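# Park a bicycle in a floor rack using the robot

## Task

Get the bike into the floor rack with one of its wheels seated in the slot, pushed near the slot's closed end, and its kickstand raised fully. When you finish, the bike must be motionless and touched by nothing except the rack: no wall, furniture or loose item may be in contact with it. The rack is free to slide, since it is not anchored. The robot must not topple or be left leaning, or the task counts as failed.

## Robot and tools

ROBOT. TidyBot++: one mobile base (0.54 m long, 0.50 m wide, 0.38 m tall) on four driven casters, carrying a single seven-joint arm with a two-finger gripper. The shoulder sits 0.12 m ahead of the base centre and 0.68 m up. Segments: upper arm 0.42 m, forearm 0.31 m, hand 0.31 m from wrist to the hand point. At the start the arm is folded with the hand facing down; it then pokes up to 0.08 m beyond the base front and the elbow reaches up to 1.15 m high. A downward-facing hand can go no higher than about 0.94 m, and only near the base. Cameras: base_camera (fixed on the base, looking forward and down) and wrist_camera (fisheye, looks along the hand).

FRAMES. Base frame: origin on the floor below the base centre, x ahead, y to the left, z upward, metres. hand_pose and hand_target are reported in it; the reported point lies between the finger pads, its z axis runs out along the fingers and the fingers open and shut along its y axis. The odometry frame equals the base frame as it was at scene start; base_odometry uses it, heading in rad (left positive, -3.142 to 3.142). It only counts wheel rotation, so slipping looks like travel, and it drifts a few cm over many moves. base_tilt gives degrees of lean, forward and right positive.

move. One action per call, built from base, joints, target and optionally speeds; cameras and blocking are extra options. A call with no action just reports state and images.
- base: an object of relative offsets from the base's pose when the command starts: translate_m (forward +, -2 to 2 m), strafe_m (left +, -2 to 2 m), rotate_rad (counter-clockwise seen from above +, -6.3 to 6.3 rad). Translate and strafe together form one straight-line move.
- joints: absolute angle targets by name. joint_1_rad (any angle; positive is clockwise from above, opposite to heading), joint_2_rad shoulder (-2.249 to 2.249, 0 = upper arm vertical, + leans forward), joint_3_rad (any angle), joint_4_rad elbow (-2.579 to 2.579, 0 straight, negative folds the forearm forward when joint_3 is 3.14), joint_5_rad (any), joint_6_rad wrist (-2.099 to 2.099), joint_7_rad (any; hand down, + turns it counter-clockwise from above, at 1.57 fingers part left/right), gripper_pos 0 (open, ~85 mm gap) to 1 (closed; squeezes 100-150 N). Gap is roughly 85 x (1 - gripper_pos) mm. Done tolerances: ±0.039 rad joints 1-4, ±0.095 rad joints 5-7, ±0.03 gripper. Unlimited joints take the short way; for bigger turns send steps under half a revolution.
- target: one list of seven numbers, an absolute hand pose in the base frame: x, y, z in metres then quaternion qw, qx, qy, qz. Only gripper_pos may accompany it in joints. The solver picks joint angles itself, favours the folded posture, may curve or overshoot, and usually ends within about 3 cm (off_target). To refine, add (wanted position - hand_pose) to the last target. To keep the hand still, resend hand_target, not hand_pose. Low, forward-pointing poses close to the base tend to fail or hit the base. Unreachable poses wander for up to 10 s then report time_out.
- speeds: caps for this action only: translate_m and strafe_m 0.05-0.5 m/s (name only one for a combined move), rotate_rad 0.1-1.57 rad/s.
- cameras: list of base_camera, wrist_camera or all; omitted means all, [] means none.
- blocking: true/omitted waits until everything rests; false returns in about 0.5 s while motion continues (check with wait(0), line earlier move).

wait(seconds 0-10, cameras): passes time, returns state. stop(cameras): brakes all running motions; braked ones say stopped. zoom_image(camera, region [x0,y0,x1,y1] pixels, max 504x504): closer look at the latest image of that camera. finished_scene(scene): ends the scene irreversibly; the bike must stay parked without the robot.

RESULTS. move reads done or the worst status. base_status, joint_status, hand_status: done, moving, off_target (rest away from goal, may still push), not_followed (self-collision check withheld joints; see joint command not followed / pose unreachable / cause:), contact_stop, time_out, torque_fault, limit_stop_at_motor_heat. After an unplanned stop or a refused call, the remaining calls in that reply are skipped. motor_effort is percent of max torque with peak in brackets; joint_positions, motor temperatures, on_its_own (unrequested behaviour), ARM HIT, MOTOR HOT and OVER-TEMPERATURE FAULT lines also appear. Base done only means the wheels turned enough; a blocked base may report done short of its goal.

CAUTIONS. The arm never slows for obstacles and keeps pressing; no check stops it striking the base. Snagging the arm above about 0.6 m while driving, yanking sideways on a raised hand, or reaching far out can tip the robot; retract or back off to right it. Hard hits can trip a torque fault (10 s arm freeze; limits 104.5 N m joints 1-4, 51.3 N m joints 5-7). Held loads make the arm sag; never command a loaded joint to its read angle. Long stretched or loaded holds heat motors (60 °C warning, 75 °C fault). Avoid drops, releasing moving parts, slams, strong pushes and heavy gripper strain. Random brief tugs on held parts may happen. The rack can slide, so push the bike gently.

Each tool is called as name(argument=value, ...), one argument or row to a line, values as JSON.

## Session

move(
)

Scene clock: 0.00 s.
Motor temperatures (°C): [25 27 23 27 34 38 31]
base_odometry: x=+0.000 y=+0.000 heading=+0.000
base_tilt: forward=+0.2 right=+0.0
base_status: not commanded
joint_positions: joint_1_rad=+0.000 joint_2_rad=-0.366 joint_3_rad=+3.111 joint_4_rad=-2.541 joint_5_rad=+0.018 joint_6_rad=-0.847 joint_7_rad=+1.539 gripper_pos=+0.000
joint_status: not commanded
motor_effort: joint_1_rad=+1 joint_2_rad=-1 joint_3_rad=+0 joint_4_rad=+15 joint_5_rad=+1 joint_6_rad=+1 joint_7_rad=+1
hand_pose: x=+0.2640 y=+0.0002 z=+0.5870 quat_wxyz=(+0.011, +0.998, +0.004, +0.060) (m; base frame)
hand_target: x=+0.2640 y=+0.0002 z=+0.5870 quat_wxyz=(+0.011, +0.998, +0.004, +0.060) (m; base frame)
hand_status: not commanded
pictures: base_camera, wrist_camera

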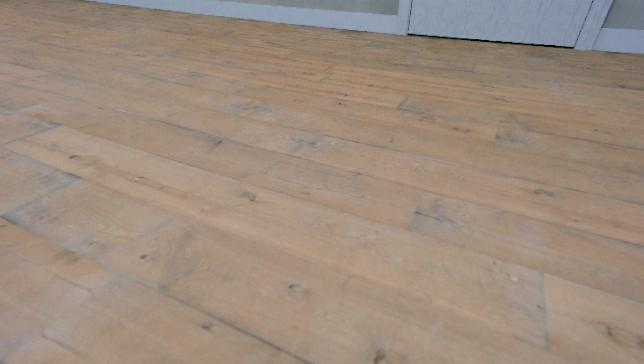

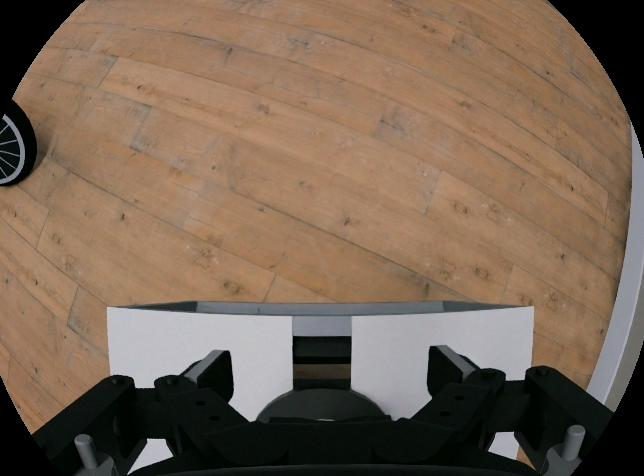

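move(
  joints={"joint_6_rad": 0.2},
  base={"rotate_rad": 0.6},
)

move(
  base={"rotate_rad": 0.7},
)

Scene clock: 1.87 s.
Motor temperatures (°C): [25 27 23 27 34 38 31]
move: done
base_odometry: x=+0.000 y=+0.000 heading=+0.599
base_tilt: forward=+0.2 right=+0.0
base_status: done
joint_positions: joint_1_rad=+0.000 joint_2_rad=-0.366 joint_3_rad=+3.111 joint_4_rad=-2.540 joint_5_rad=+0.018 joint_6_rad=+0.122 joint_7_rad=+1.539 gripper_pos=+0.000
joint_status: all done
motor_effort: joint_1_rad=+1(2) joint_2_rad=-4(5) joint_3_rad=+0(1) joint_4_rad=+19(19) joint_5_rad=+1(2) joint_6_rad=+8(8) joint_7_rad=+1(1)
hand_pose: x=+0.5027 y=+0.0135 z=+0.7521 quat_wxyz=(-0.007, +0.855, +0.009, +0.518) (m; base frame)
hand_target: x=+0.5128 y=+0.0144 z=+0.7736 quat_wxyz=(-0.009, +0.835, +0.010, +0.551) (m; base frame)
hand_status: not commanded
pictures: base_camera, wrist_camera
camera_calibration:
wrist_camera: T_world_to_cam=[[0.0512578, -0.996966, -0.0585808, 0.0417811], [-0.479108, 0.0269191, -0.877343, 0.949989], [0.876258, 0.0730372, -0.476275, 0.0513024], [0, 0, 0, 1]] pos_world=[0.408052, 0.0123344, 0.860348]

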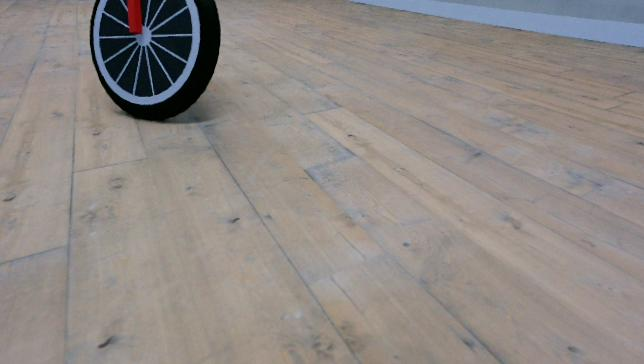

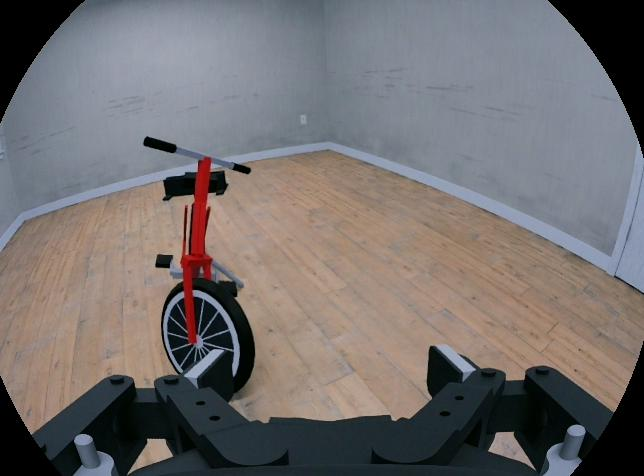

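Scene clock: 3.50 s.
Motor temperatures (°C): [25 27 23 27 34 38 31]
move: done
base_odometry: x=+0.000 y=+0.000 heading=+1.299
base_tilt: forward=+0.2 right=+0.0
base_status: done
joint_positions: joint_1_rad=+0.000 joint_2_rad=-0.366 joint_3_rad=+3.111 joint_4_rad=-2.540 joint_5_rad=+0.018 joint_6_rad=+0.122 joint_7_rad=+1.539 gripper_pos=+0.000
joint_status: not commanded
motor_effort: joint_1_rad=+1(2) joint_2_rad=-4(5) joint_3_rad=+1(2) joint_4_rad=+19(19) joint_5_rad=+1(2) joint_6_rad=+7(8) joint_7_rad=+1(1)
hand_pose: x=+0.5027 y=+0.0135 z=+0.7522 quat_wxyz=(-0.007, +0.855, +0.009, +0.518) (m; base frame)
hand_target: x=+0.5128 y=+0.0144 z=+0.7736 quat_wxyz=(-0.009, +0.835, +0.010, +0.551) (m; base frame)
hand_status: not commanded
pictures: base_camera, wrist_camera
camera_calibration:
wrist_camera: T_world_to_cam=[[0.0513127, -0.996963, -0.0585768, 0.0417681], [-0.478842, 0.0269115, -0.877488, 0.950059], [0.8764, 0.0730753, -0.476007, 0.0510302], [0, 0, 0, 1]] pos_world=[0.408062, 0.0123447, 0.860403]

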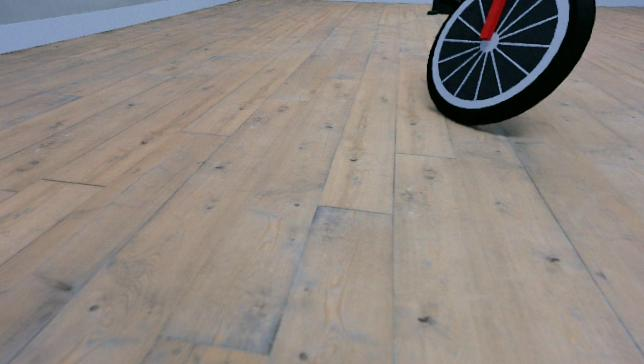

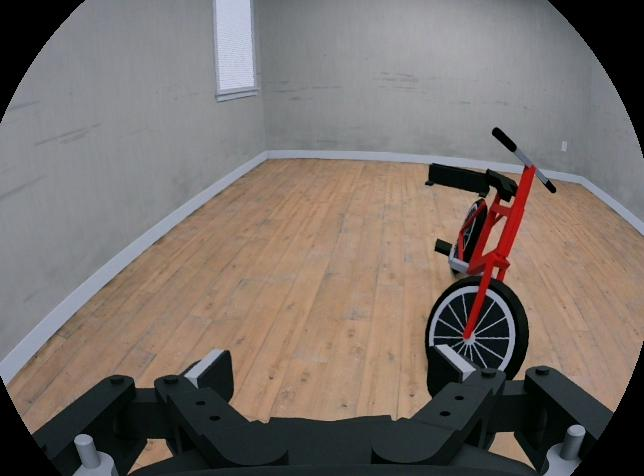

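move(
  base={"rotate_rad": 1.3},
)

move(
  base={"rotate_rad": 1.3},
)

move(
  base={"rotate_rad": 1.3},
)

Scene clock: 5.67 s.
Motor temperatures (°C): [25 27 23 27 34 38 31]
move: done
base_odometry: x=+0.000 y=+0.000 heading=+2.598
base_tilt: forward=+0.2 right=+0.0
base_status: done
joint_positions: joint_1_rad=+0.000 joint_2_rad=-0.366 joint_3_rad=+3.111 joint_4_rad=-2.540 joint_5_rad=+0.018 joint_6_rad=+0.123 joint_7_rad=+1.539 gripper_pos=+0.000
joint_status: not commanded
motor_effort: joint_1_rad=+1(2) joint_2_rad=-4(5) joint_3_rad=+0(2) joint_4_rad=+19(19) joint_5_rad=+1(2) joint_6_rad=+8(8) joint_7_rad=+1(1)
hand_pose: x=+0.5028 y=+0.0135 z=+0.7524 quat_wxyz=(-0.007, +0.855, +0.009, +0.519) (m; base frame)
hand_target: x=+0.5128 y=+0.0144 z=+0.7736 quat_wxyz=(-0.009, +0.835, +0.010, +0.551) (m; base frame)
hand_status: not commanded
pictures: base_camera, wrist_camera
camera_calibration:
wrist_camera: T_world_to_cam=[[0.0513894, -0.99696, -0.0585646, 0.0417398], [-0.478042, 0.0269308, -0.877924, 0.950268], [0.876832, 0.0731123, -0.475205, 0.050213], [0, 0, 0, 1]] pos_world=[0.408095, 0.0123502, 0.860569]

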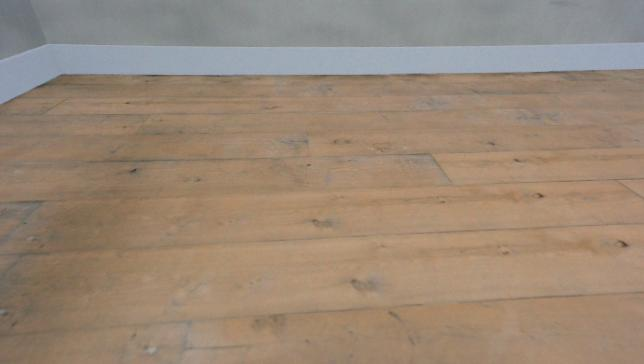

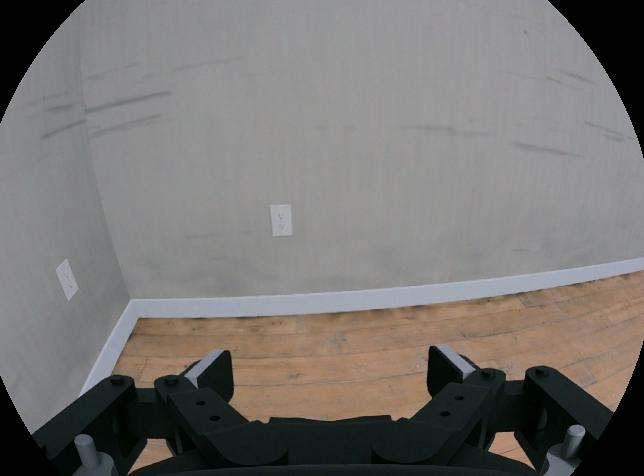

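Scene clock: 7.77 s.
Motor temperatures (°C): [25 27 23 27 34 38 31]
move: done
base_odometry: x=+0.000 y=+0.000 heading=-2.386
base_tilt: forward=+0.2 right=+0.0
base_status: done
joint_positions: joint_1_rad=+0.000 joint_2_rad=-0.366 joint_3_rad=+3.111 joint_4_rad=-2.540 joint_5_rad=+0.018 joint_6_rad=+0.124 joint_7_rad=+1.539 gripper_pos=+0.000
joint_status: not commanded
motor_effort: joint_1_rad=+1(2) joint_2_rad=-4(5) joint_3_rad=+0(2) joint_4_rad=+19(19) joint_5_rad=+1(2) joint_6_rad=+8(8) joint_7_rad=+1(1)
hand_pose: x=+0.5029 y=+0.0135 z=+0.7525 quat_wxyz=(-0.007, +0.855, +0.009, +0.519) (m; base frame)
hand_target: x=+0.5128 y=+0.0144 z=+0.7736 quat_wxyz=(-0.009, +0.835, +0.010, +0.551) (m; base frame)
hand_status: not commanded
pictures: base_camera, wrist_camera
camera_calibration:
wrist_camera: T_world_to_cam=[[0.0514201, -0.996959, -0.0585597, 0.0417284], [-0.477722, 0.0269386, -0.878098, 0.950351], [0.877005, 0.0731271, -0.474884, 0.049886], [0, 0, 0, 1]] pos_world=[0.408108, 0.0123524, 0.860635]

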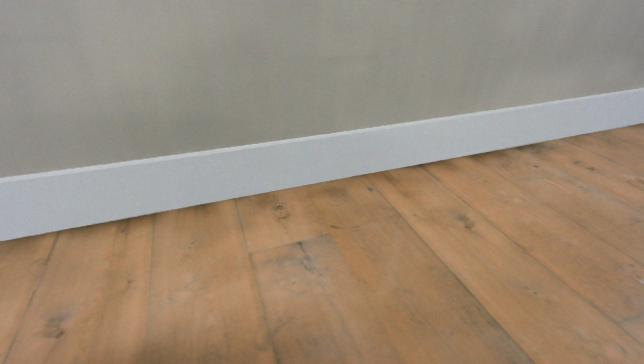

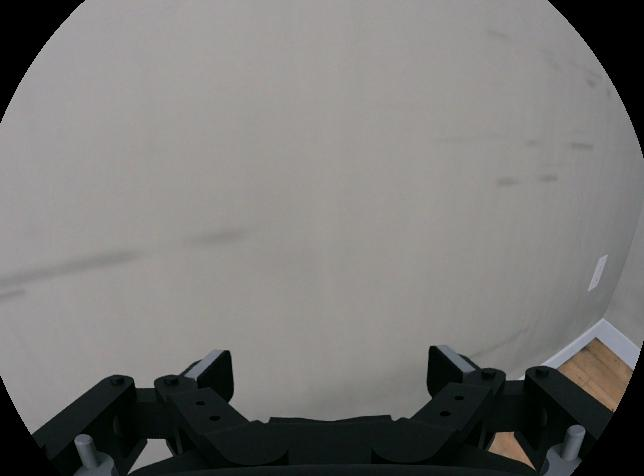

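Scene clock: 9.87 s.
Motor temperatures (°C): [25 27 23 27 34 38 31]
move: done
base_odometry: x=+0.000 y=+0.000 heading=-1.087
base_tilt: forward=+0.2 right=+0.0
base_status: done
joint_positions: joint_1_rad=+0.000 joint_2_rad=-0.366 joint_3_rad=+3.111 joint_4_rad=-2.540 joint_5_rad=+0.018 joint_6_rad=+0.124 joint_7_rad=+1.539 gripper_pos=+0.000
joint_status: not commanded
motor_effort: joint_1_rad=+1(2) joint_2_rad=-4(5) joint_3_rad=+0(2) joint_4_rad=+19(19) joint_5_rad=+1(2) joint_6_rad=+7(8) joint_7_rad=+1(1)
hand_pose: x=+0.5029 y=+0.0135 z=+0.7526 quat_wxyz=(-0.007, +0.855, +0.009, +0.519) (m; base frame)
hand_target: x=+0.5128 y=+0.0144 z=+0.7736 quat_wxyz=(-0.009, +0.835, +0.010, +0.551) (m; base frame)
hand_status: not commanded
pictures: base_camera, wrist_camera
camera_calibration:
wrist_camera: T_world_to_cam=[[0.0514354, -0.996958, -0.0585572, 0.0417228], [-0.477562, 0.0269425, -0.878185, 0.950393], [0.877091, 0.0731345, -0.474723, 0.0497225], [0, 0, 0, 1]] pos_world=[0.408114, 0.0123535, 0.860668]

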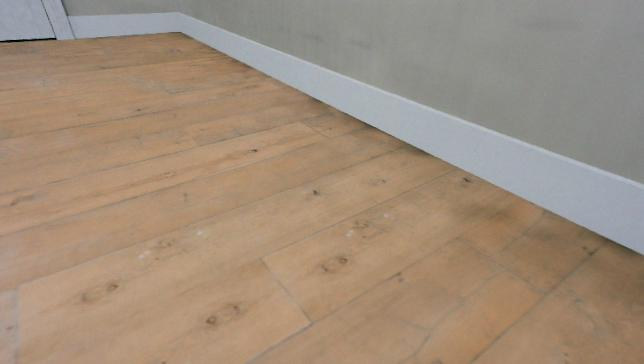

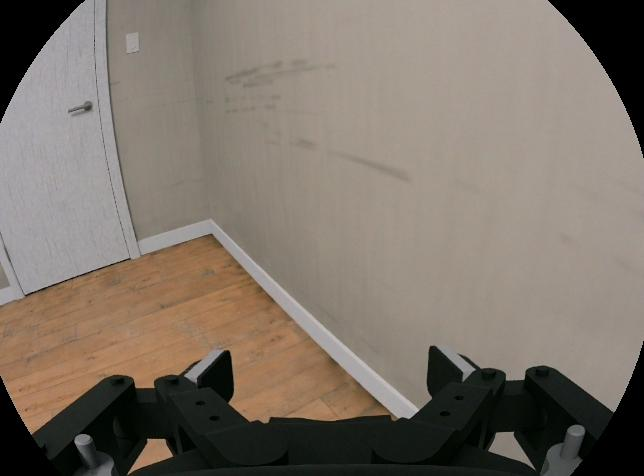

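move(
  base={"rotate_rad": 1.0},
)

move(
  base={"rotate_rad": 1.0},
)

zoom_image(
  camera="wrist_camera",
  region=[250, 80, 550, 380],
)

Scene clock: 11.90 s.
Motor temperatures (°C): [25 27 23 27 34 38 31]
move: done
base_odometry: x=+0.000 y=+0.000 heading=-0.087
base_tilt: forward=+0.2 right=+0.0
base_status: done
joint_positions: joint_1_rad=+0.000 joint_2_rad=-0.366 joint_3_rad=+3.111 joint_4_rad=-2.540 joint_5_rad=+0.018 joint_6_rad=+0.124 joint_7_rad=+1.539 gripper_pos=+0.000
joint_status: not commanded
motor_effort: joint_1_rad=+1(2) joint_2_rad=-4(5) joint_3_rad=+1(2) joint_4_rad=+19(19) joint_5_rad=+0(2) joint_6_rad=+8(8) joint_7_rad=+1(1)
hand_pose: x=+0.5029 y=+0.0135 z=+0.7526 quat_wxyz=(-0.007, +0.855, +0.009, +0.519) (m; base frame)
hand_target: x=+0.5128 y=+0.0144 z=+0.7736 quat_wxyz=(-0.009, +0.835, +0.010, +0.551) (m; base frame)
hand_status: not commanded
pictures: base_camera, wrist_camera
camera_calibration:
wrist_camera: T_world_to_cam=[[0.0514405, -0.996958, -0.0585564, 0.0417209], [-0.477508, 0.0269437, -0.878214, 0.950407], [0.87712, 0.073137, -0.47467, 0.049668], [0, 0, 0, 1]] pos_world=[0.408116, 0.0123539, 0.860679]

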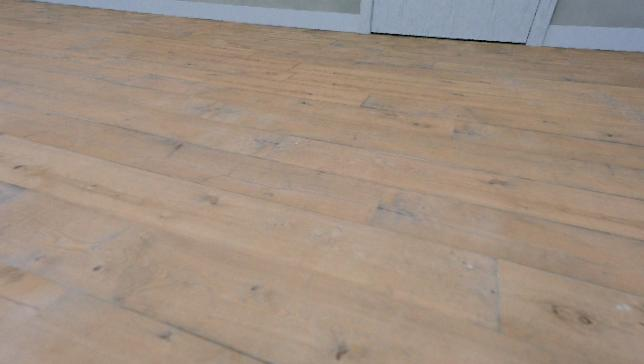

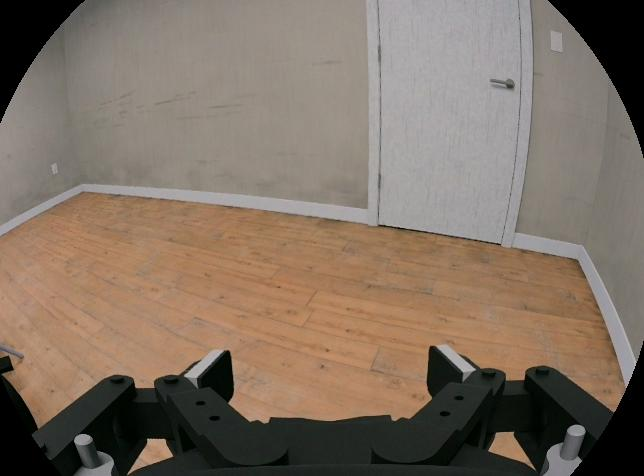

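Scene clock: 13.77 s.
Motor temperatures (°C): [25 27 23 27 34 38 31]
move: done
base_odometry: x=+0.000 y=+0.000 heading=+0.912
base_tilt: forward=+0.2 right=+0.0
base_status: done
joint_positions: joint_1_rad=+0.000 joint_2_rad=-0.366 joint_3_rad=+3.111 joint_4_rad=-2.540 joint_5_rad=+0.018 joint_6_rad=+0.124 joint_7_rad=+1.539 gripper_pos=+0.000
joint_status: not commanded
motor_effort: joint_1_rad=+1(2) joint_2_rad=-4(5) joint_3_rad=+0(2) joint_4_rad=+19(19) joint_5_rad=+1(2) joint_6_rad=+7(8) joint_7_rad=+1(1)
hand_pose: x=+0.5029 y=+0.0135 z=+0.7526 quat_wxyz=(-0.007, +0.855, +0.009, +0.519) (m; base frame)
hand_target: x=+0.5128 y=+0.0144 z=+0.7736 quat_wxyz=(-0.009, +0.835, +0.010, +0.551) (m; base frame)
hand_status: not commanded
pictures: base_camera, wrist_camera
camera_calibration:
wrist_camera: T_world_to_cam=[[0.0514405, -0.996958, -0.0585564, 0.0417209], [-0.477508, 0.0269437, -0.878214, 0.950407], [0.87712, 0.073137, -0.47467, 0.049668], [0, 0, 0, 1]] pos_world=[0.408116, 0.0123539, 0.860679]

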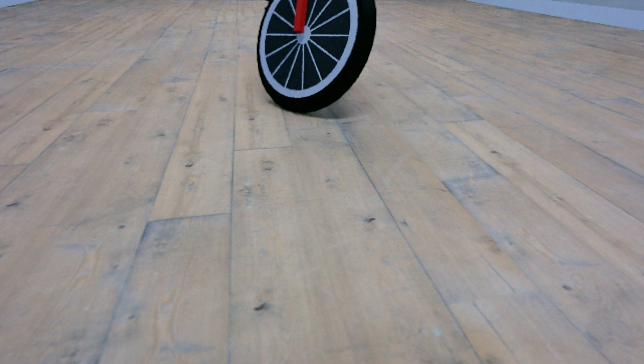

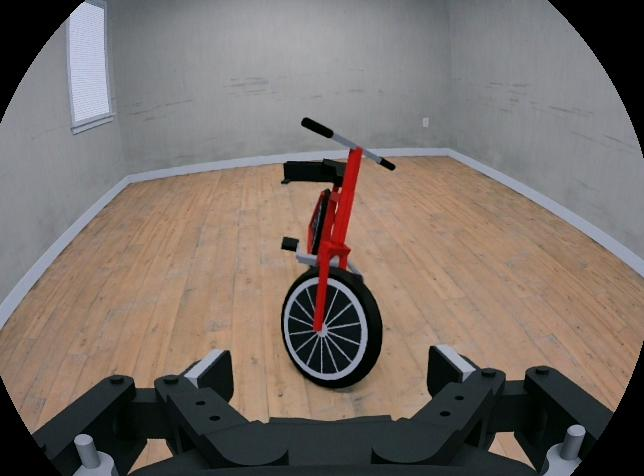

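Scaled by 1.680.

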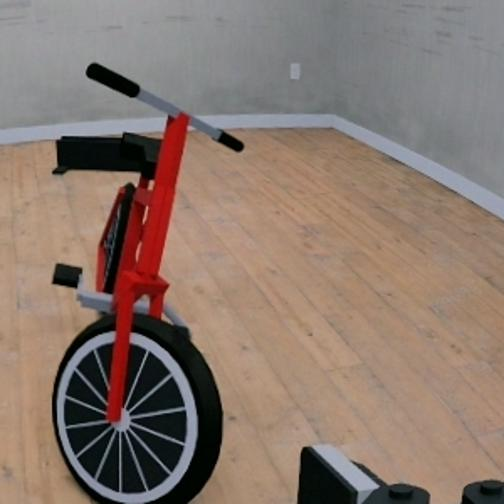

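move(
  base={"strafe_m": -0.7, "rotate_rad": 0.4},
)

zoom_image(
  camera="wrist_camera",
  region=[150, 80, 550, 400],
)

Scene clock: 16.63 s.
Motor temperatures (°C): [25 27 23 27 34 38 31]
move: done
base_odometry: x=+0.554 y=-0.429 heading=+1.312
base_tilt: forward=+0.2 right=+0.0
base_status: done
joint_positions: joint_1_rad=+0.000 joint_2_rad=-0.366 joint_3_rad=+3.111 joint_4_rad=-2.540 joint_5_rad=+0.018 joint_6_rad=+0.124 joint_7_rad=+1.539 gripper_pos=+0.000
joint_status: not commanded
motor_effort: joint_1_rad=+1(2) joint_2_rad=-5(5) joint_3_rad=+1(3) joint_4_rad=+19(20) joint_5_rad=+1(2) joint_6_rad=+7(8) joint_7_rad=+1(1)
hand_pose: x=+0.5029 y=+0.0135 z=+0.7527 quat_wxyz=(-0.007, +0.855, +0.009, +0.519) (m; base frame)
hand_target: x=+0.5128 y=+0.0144 z=+0.7736 quat_wxyz=(-0.009, +0.835, +0.010, +0.551) (m; base frame)
hand_status: not commanded
pictures: base_camera, wrist_camera
camera_calibration:
wrist_camera: T_world_to_cam=[[0.0514559, -0.996957, -0.058554, 0.0417152], [-0.477348, 0.0269476, -0.878301, 0.950448], [0.877206, 0.0731444, -0.474509, 0.0495045], [0, 0, 0, 1]] pos_world=[0.408123, 0.0123549, 0.860712]

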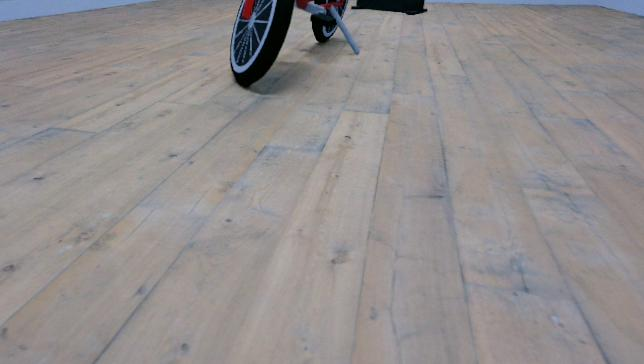

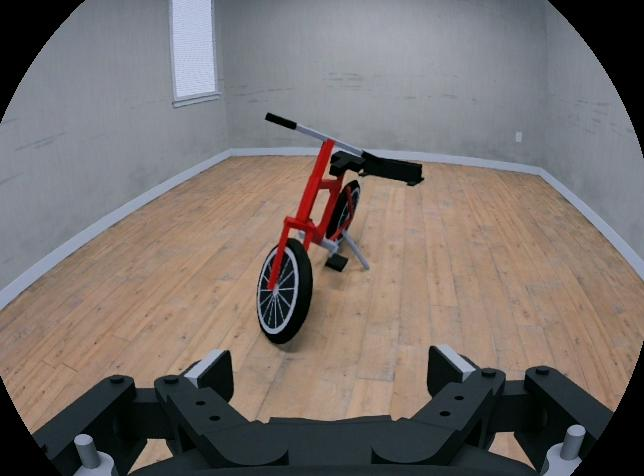

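Scaled by 1.260.

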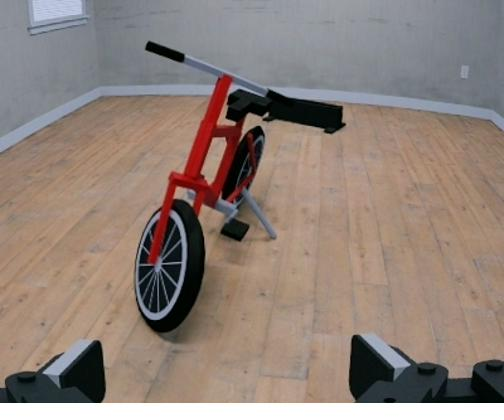

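move(
  base={"translate_m": 0.9, "strafe_m": -0.9, "rotate_rad": 0.4},
)

zoom_image(
  camera="wrist_camera",
  region=[100, 80, 500, 400],
)

Scene clock: 20.70 s.
Motor temperatures (°C): [25 27 23 27 34 38 31]
move: done
base_odometry: x=+1.654 y=+0.211 heading=+1.713
base_tilt: forward=+0.2 right=+0.0
base_status: done
joint_positions: joint_1_rad=+0.000 joint_2_rad=-0.366 joint_3_rad=+3.111 joint_4_rad=-2.540 joint_5_rad=+0.018 joint_6_rad=+0.124 joint_7_rad=+1.539 gripper_pos=+0.000
joint_status: not commanded
motor_effort: joint_1_rad=+1(2) joint_2_rad=-4(5) joint_3_rad=+0(2) joint_4_rad=+19(20) joint_5_rad=+0(2) joint_6_rad=+7(8) joint_7_rad=+1(1)
hand_pose: x=+0.5030 y=+0.0135 z=+0.7528 quat_wxyz=(-0.007, +0.855, +0.009, +0.519) (m; base frame)
hand_target: x=+0.5128 y=+0.0144 z=+0.7736 quat_wxyz=(-0.009, +0.835, +0.010, +0.551) (m; base frame)
hand_status: not commanded
pictures: base_camera, wrist_camera
camera_calibration:
wrist_camera: T_world_to_cam=[[0.0514849, -0.996956, -0.0585431, 0.0417014], [-0.477006, 0.0269528, -0.878487, 0.950536], [0.877391, 0.0731542, -0.474166, 0.0491903], [0, 0, 0, 1]] pos_world=[0.408105, 0.0123564, 0.860799]

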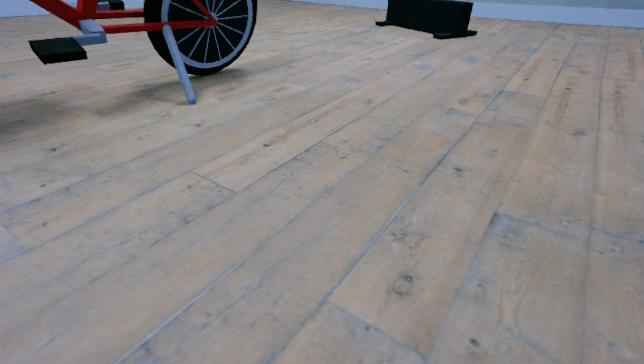

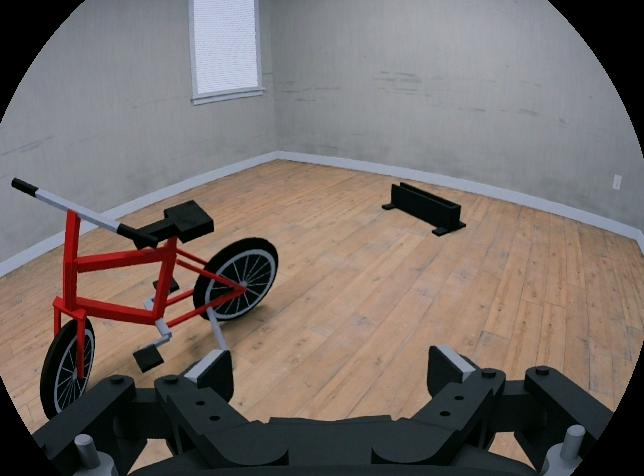

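Scaled by 1.260.

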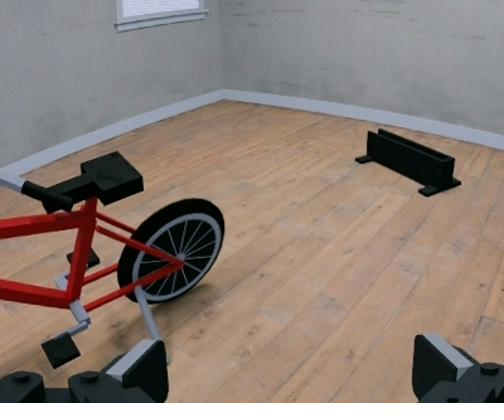

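move(
  base={"translate_m": 1.0, "strafe_m": -0.3, "rotate_rad": 0.1},
)

zoom_image(
  camera="wrist_camera",
  region=[200, 150, 500, 400],
)

Scene clock: 24.40 s.
Motor temperatures (°C): [25 27 23 27 34 38 31]
move: done
base_odometry: x=+1.810 y=+1.244 heading=+1.813
base_tilt: forward=+0.3 right=+0.0
base_status: done
joint_positions: joint_1_rad=+0.000 joint_2_rad=-0.367 joint_3_rad=+3.111 joint_4_rad=-2.540 joint_5_rad=+0.018 joint_6_rad=+0.126 joint_7_rad=+1.539 gripper_pos=+0.000
joint_status: not commanded
motor_effort: joint_1_rad=+1(2) joint_2_rad=-4(6) joint_3_rad=+0(2) joint_4_rad=+19(20) joint_5_rad=+1(2) joint_6_rad=+7(8) joint_7_rad=+1(1)
hand_pose: x=+0.5032 y=+0.0135 z=+0.7533 quat_wxyz=(-0.007, +0.854, +0.009, +0.520) (m; base frame)
hand_target: x=+0.5128 y=+0.0144 z=+0.7736 quat_wxyz=(-0.009, +0.835, +0.010, +0.551) (m; base frame)
hand_status: not commanded
pictures: base_camera, wrist_camera
camera_calibration:
wrist_camera: T_world_to_cam=[[0.051618, -0.996951, -0.0585104, 0.0416465], [-0.475545, 0.0269825, -0.879278, 0.950911], [0.878176, 0.0732109, -0.472702, 0.0477632], [0, 0, 0, 1]] pos_world=[0.408107, 0.0123648, 0.86113]

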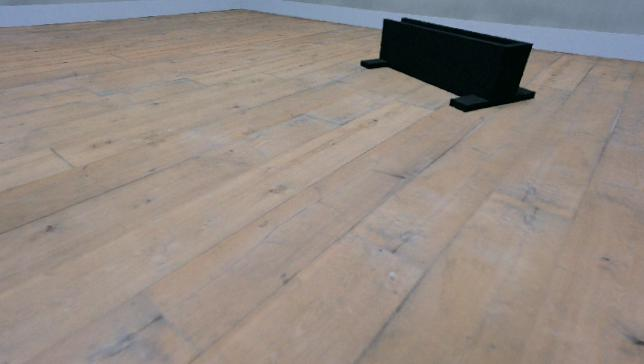

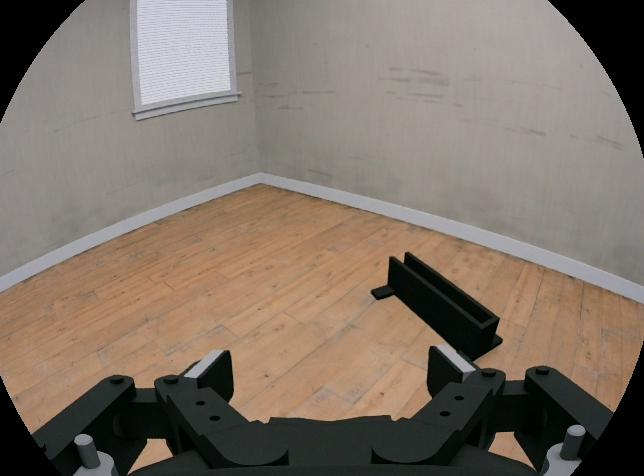

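Scaled by 1.680.

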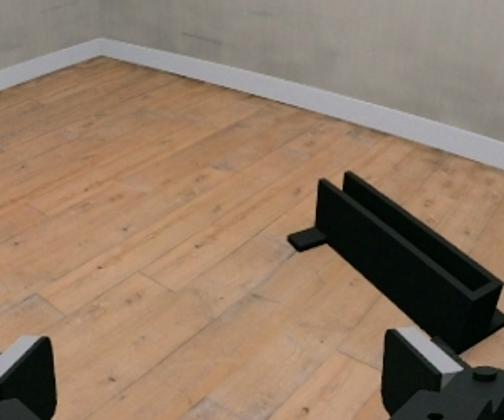

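move(
  base={"rotate_rad": 1.1},
)

zoom_image(
  camera="wrist_camera",
  region=[100, 100, 500, 420],
)

Scene clock: 28.07 s.
Motor temperatures (°C): [25 27 23 27 34 38 31]
move: done
base_odometry: x=+1.810 y=+1.244 heading=+2.913
base_tilt: forward=+0.2 right=+0.0
base_status: done
joint_positions: joint_1_rad=+0.000 joint_2_rad=-0.367 joint_3_rad=+3.111 joint_4_rad=-2.540 joint_5_rad=+0.018 joint_6_rad=+0.126 joint_7_rad=+1.539 gripper_pos=+0.000
joint_status: not commanded
motor_effort: joint_1_rad=+1(2) joint_2_rad=-4(5) joint_3_rad=+0(2) joint_4_rad=+19(19) joint_5_rad=+0(2) joint_6_rad=+8(8) joint_7_rad=+1(1)
hand_pose: x=+0.5032 y=+0.0135 z=+0.7533 quat_wxyz=(-0.007, +0.854, +0.009, +0.520) (m; base frame)
hand_target: x=+0.5128 y=+0.0144 z=+0.7736 quat_wxyz=(-0.009, +0.835, +0.010, +0.551) (m; base frame)
hand_status: not commanded
pictures: base_camera, wrist_camera
camera_calibration:
wrist_camera: T_world_to_cam=[[0.051618, -0.996951, -0.0585104, 0.0416465], [-0.475545, 0.0269825, -0.879278, 0.950911], [0.878176, 0.0732109, -0.472702, 0.0477632], [0, 0, 0, 1]] pos_world=[0.408107, 0.0123648, 0.86113]

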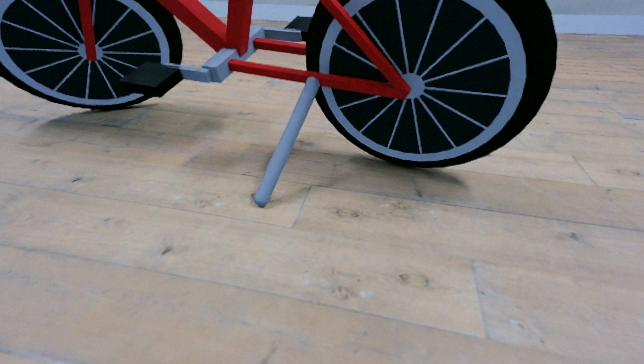

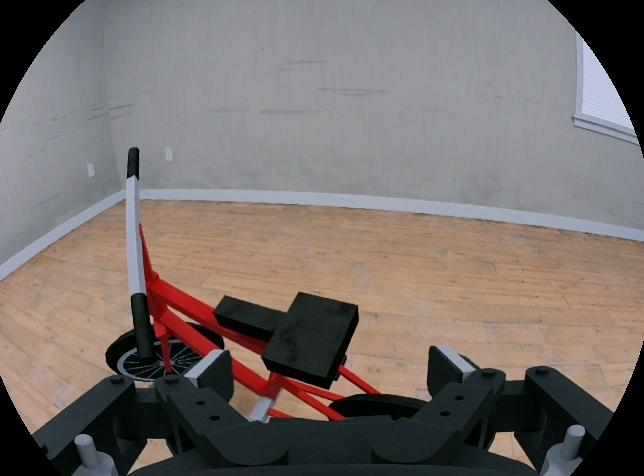

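Scaled by 1.260.

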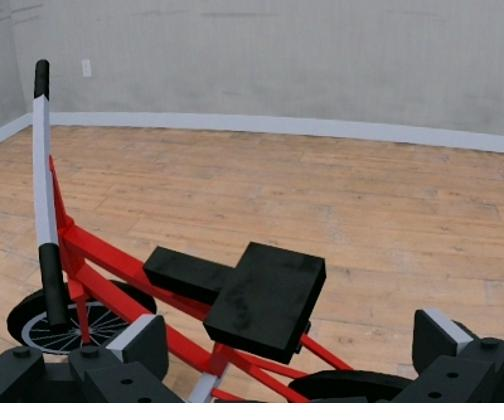

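move(
  base={"translate_m": 0.12, "strafe_m": -0.55, "rotate_rad": -1.168},
  joints={"joint_6_rad": -0.5},
)

zoom_image(
  camera="wrist_camera",
  region=[150, 50, 500, 400],
)

Scene clock: 31.77 s.
Motor temperatures (°C): [25 27 23 27 34 38 31]
move: done
base_odometry: x=+1.818 y=+1.807 heading=+1.744
base_tilt: forward=+0.2 right=-0.1
base_status: done
joint_positions: joint_1_rad=+0.000 joint_2_rad=-0.367 joint_3_rad=+3.111 joint_4_rad=-2.541 joint_5_rad=+0.018 joint_6_rad=-0.441 joint_7_rad=+1.539 gripper_pos=+0.000
joint_status: all done
motor_effort: joint_1_rad=+1(2) joint_2_rad=-2(5) joint_3_rad=+1(3) joint_4_rad=+17(19) joint_5_rad=+1(2) joint_6_rad=+5(8) joint_7_rad=+1(1)
hand_pose: x=+0.3831 y=+0.0057 z=+0.6270 quat_wxyz=(+0.003, +0.965, +0.006, +0.260) (m; base frame)
hand_target: x=+0.3669 y=+0.0049 z=+0.6180 quat_wxyz=(+0.004, +0.973, +0.006, +0.231) (m; base frame)
hand_status: not commanded
pictures: base_camera, wrist_camera
camera_calibration:
wrist_camera: T_world_to_cam=[[0.00436243, -0.998602, -0.0526879, 0.0471343], [-0.872918, 0.0219013, -0.487374, 0.689582], [0.487847, 0.0481183, -0.871602, 0.493838], [0, 0, 0, 1]] pos_world=[0.360826, 0.00820294, 0.768998]

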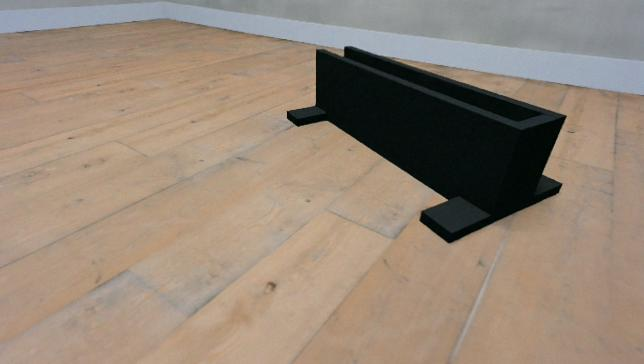

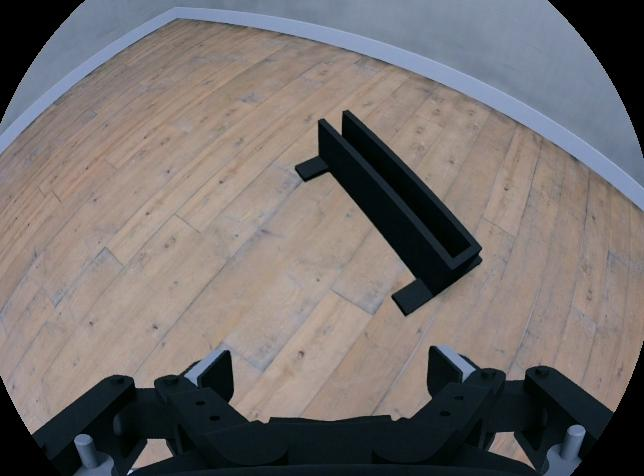

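Scaled by 1.440.

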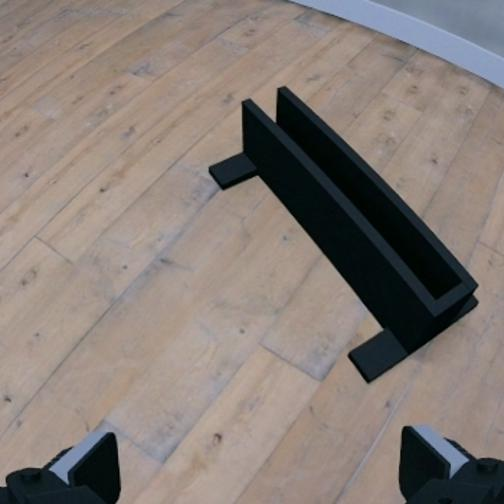

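move(
  base={"translate_m": 0.25},
  joints={"gripper_pos": 0.53},
  target=[0.58, -0.115, 0.32, 0, 0.9546, 0.298, 0],
)

zoom_image(
  camera="wrist_camera",
  region=[150, 50, 500, 400],
)

Scene clock: 34.97 s.
Motor temperatures (°C): [25 27 23 27 34 38 31]
move: off_target
base_odometry: x=+1.775 y=+2.054 heading=+1.743
base_tilt: forward=+0.3 right=+0.0
base_status: done
joint_positions: joint_1_rad=+0.324 joint_2_rad=+0.958 joint_3_rad=+3.025 joint_4_rad=-1.763 joint_5_rad=+0.237 joint_6_rad=-0.441 joint_7_rad=+2.124 gripper_pos=+0.530
joint_status: all done
motor_effort: joint_1_rad=+1(1) joint_2_rad=-37(39) joint_3_rad=-2(3) joint_4_rad=+7(18) joint_5_rad=+1(2) joint_6_rad=+0(5) joint_7_rad=+1(1)
hand_pose: x=+0.5742 y=-0.1157 z=+0.3283 quat_wxyz=(+0.001, +0.967, +0.253, -0.004) (m; base frame)
hand_target: x=+0.5800 y=-0.1150 z=+0.3200 quat_wxyz=(+0.000, +0.955, +0.298, +0.000) (m; base frame)
hand_status: off_target (0.010 m and 5.4 deg from the pose sent, 0.384 m and 45.1 deg at the start)
pictures: base_camera, wrist_camera
camera_calibration:
wrist_camera: T_world_to_cam=[[0.455798, -0.888605, -0.0512805, -0.33766], [-0.888851, -0.457441, 0.0262861, 0.49849], [-0.0468158, 0.0335996, -0.998338, 0.493106], [0, 0, 0, 1]] pos_world=[0.620074, -0.0885849, 0.461867]

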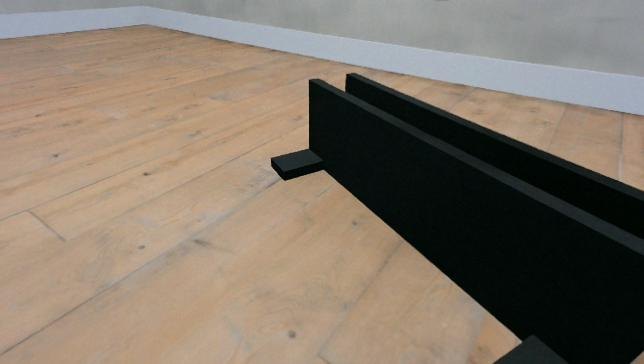

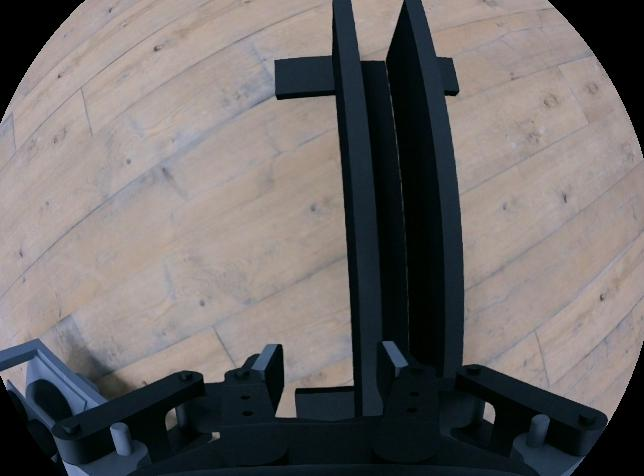

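Scaled by 1.440.

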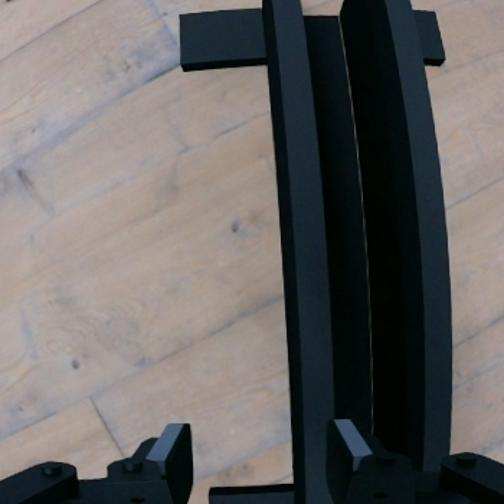

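move(
  target=[0.592, -0.130, 0.2, 0, 0.951, 0.309, 0],
)

zoom_image(
  camera="wrist_camera",
  region=[200, 200, 470, 470],
)

Scene clock: 36.83 s.
Motor temperatures (°C): [25 27 23 27 34 38 31]
move: off_target
base_odometry: x=+1.775 y=+2.054 heading=+1.743
base_tilt: forward=+0.2 right=+0.0
base_status: not commanded
joint_positions: joint_1_rad=+0.327 joint_2_rad=+1.245 joint_3_rad=+3.025 joint_4_rad=-1.606 joint_5_rad=+0.318 joint_6_rad=-0.381 joint_7_rad=+2.125 gripper_pos=+0.530
joint_status: not commanded
motor_effort: joint_1_rad=+1(1) joint_2_rad=-39(43) joint_3_rad=-3(3) joint_4_rad=+6(8) joint_5_rad=+1(2) joint_6_rad=+0(1) joint_7_rad=+1(1)
hand_pose: x=+0.5715 y=-0.1165 z=+0.2084 quat_wxyz=(-0.016, +0.959, +0.281, -0.031) (m; base frame)
hand_target: x=+0.5920 y=-0.1300 z=+0.2000 quat_wxyz=(+0.000, +0.951, +0.309, +0.000) (m; base frame)
hand_status: off_target (0.026 m and 5.2 deg from the pose sent, 0.130 m and 6.7 deg at the start)
pictures: base_camera, wrist_camera
camera_calibration:
wrist_camera: T_world_to_cam=[[0.502038, -0.859359, -0.0972625, -0.356729], [-0.85788, -0.50908, 0.0698584, 0.466137], [-0.109548, 0.048368, -0.992804, 0.409659], [0, 0, 0, 1]] pos_world=[0.623858, -0.0890721, 0.339451]

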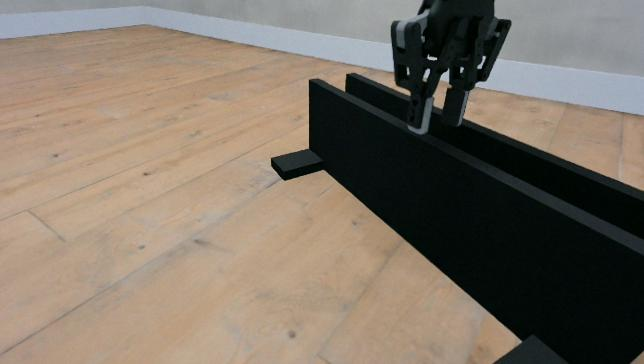

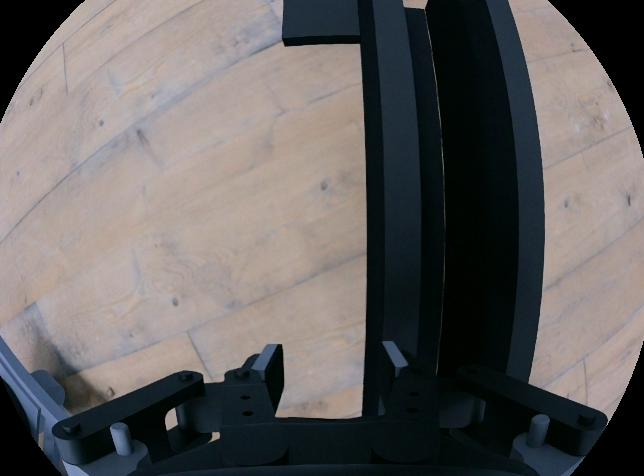

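Scaled by 1.867.

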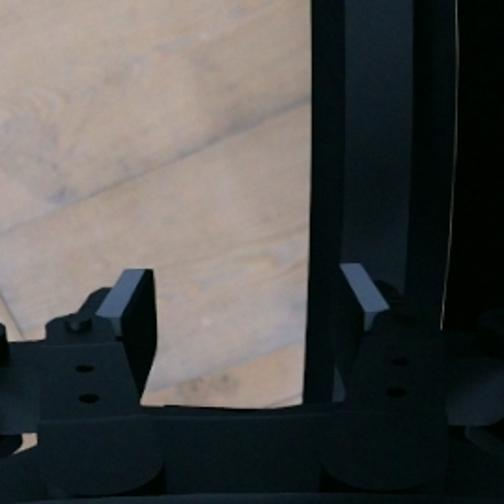

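move(
  target=[0.605, -0.153, 0.2, 0, 0.951, 0.309, 0],
)

zoom_image(
  camera="wrist_camera",
  region=[200, 200, 470, 470],
)

Scene clock: 98.20 s.
Motor temperatures (°C): [25 28 23 27 34 38 31]
move: off_target
base_odometry: x=+1.775 y=+2.054 heading=+1.743
base_tilt: forward=+0.2 right=+0.0
base_status: not commanded
joint_positions: joint_1_rad=+0.379 joint_2_rad=+1.251 joint_3_rad=+3.025 joint_4_rad=-1.524 joint_5_rad=+0.318 joint_6_rad=-0.381 joint_7_rad=+2.172 gripper_pos=+0.530
joint_status: not commanded
motor_effort: joint_1_rad=+1(2) joint_2_rad=-41(42) joint_3_rad=-3(4) joint_4_rad=+6(7) joint_5_rad=+0(2) joint_6_rad=+0(1) joint_7_rad=+1(1)
hand_pose: x=+0.6084 y=-0.1562 z=+0.2128 quat_wxyz=(+0.004, +0.962, +0.274, +0.000) (m; base frame)
hand_target: x=+0.6050 y=-0.1530 z=+0.2000 quat_wxyz=(+0.000, +0.951, +0.309, +0.000) (m; base frame)
hand_status: off_target (0.014 m and 4.2 deg from the pose sent, 0.050 m and 5.2 deg at the start)
pictures: base_camera, wrist_camera
camera_calibration:
wrist_camera: T_world_to_cam=[[0.495412, -0.867597, -0.0429174, -0.417711], [-0.867832, -0.496491, 0.0191075, 0.496021], [-0.0378857, 0.027779, -0.998896, 0.374516], [0, 0, 0, 1]] pos_world=[0.651591, -0.126539, 0.346698]

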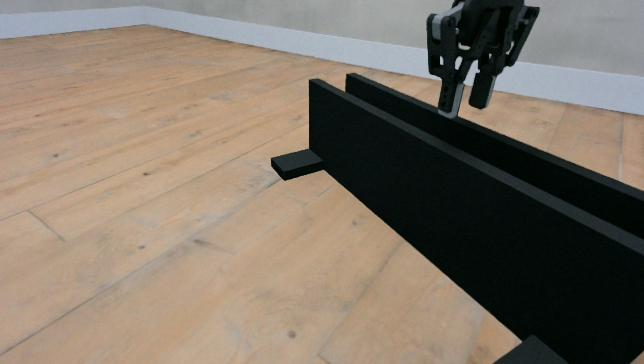

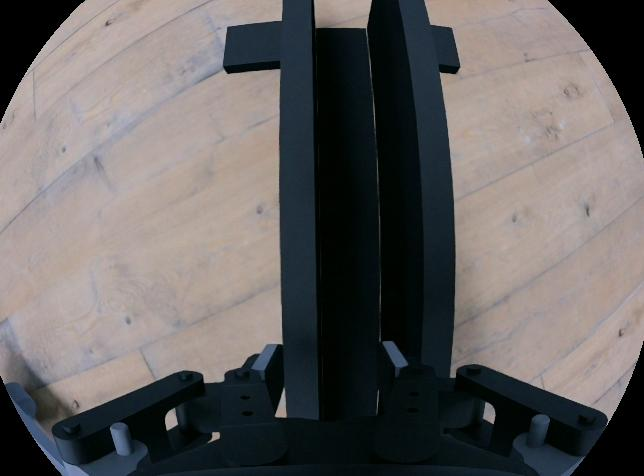

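Scaled by 1.867.

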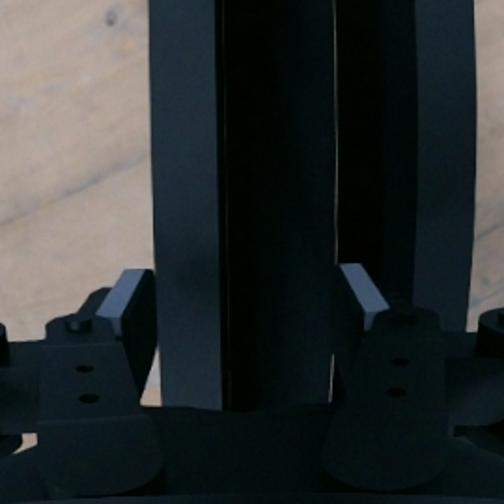

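move(
  target=[0.596, -0.139, 0.2, 0, 0.951, 0.309, 0],
)

zoom_image(
  camera="wrist_camera",
  region=[200, 200, 470, 470],
)

Scene clock: 99.13 s.
Motor temperatures (°C): [25 28 23 27 34 38 31]
move: off_target
base_odometry: x=+1.775 y=+2.054 heading=+1.743
base_tilt: forward=+0.2 right=+0.0
base_status: not commanded
joint_positions: joint_1_rad=+0.374 joint_2_rad=+1.251 joint_3_rad=+3.025 joint_4_rad=-1.561 joint_5_rad=+0.321 joint_6_rad=-0.376 joint_7_rad=+2.172 gripper_pos=+0.530
joint_status: not commanded
motor_effort: joint_1_rad=+1(1) joint_2_rad=-41(42) joint_3_rad=-3(3) joint_4_rad=+6(7) joint_5_rad=+0(2) joint_6_rad=+0(1) joint_7_rad=+1(1)
hand_pose: x=+0.5899 y=-0.1462 z=+0.2089 quat_wxyz=(-0.005, +0.960, +0.280, -0.012) (m; base frame)
hand_target: x=+0.5960 y=-0.1390 z=+0.2000 quat_wxyz=(+0.000, +0.951, +0.309, +0.000) (m; base frame)
hand_status: off_target (0.013 m and 3.8 deg from the pose sent, 0.025 m and 4.2 deg at the start)
pictures: base_camera, wrist_camera
camera_calibration:
wrist_camera: T_world_to_cam=[[0.504033, -0.861068, -0.0671727, -0.399167], [-0.861025, -0.507057, 0.0390991, 0.475312], [-0.0677275, 0.0381301, -0.996975, 0.388312], [0, 0, 0, 1]] pos_world=[0.636748, -0.117507, 0.34174]

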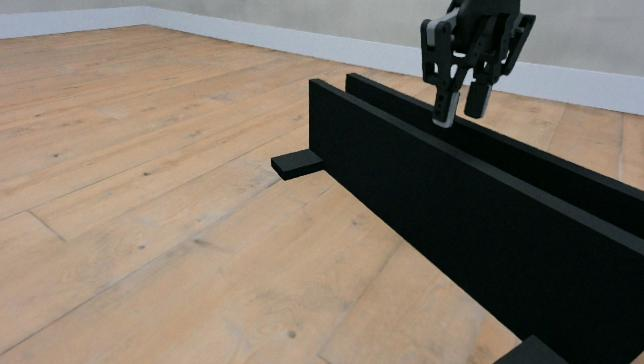

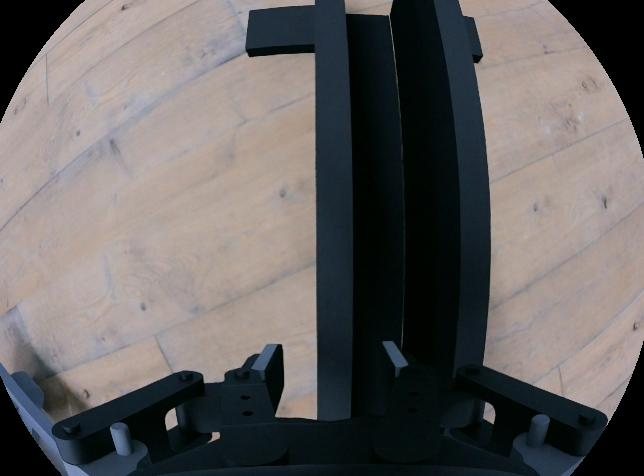

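Scaled by 1.867.

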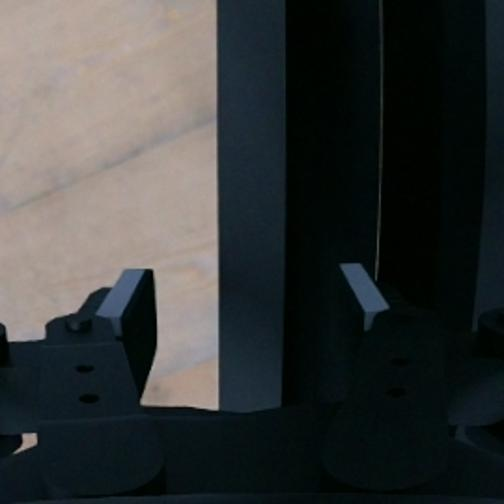

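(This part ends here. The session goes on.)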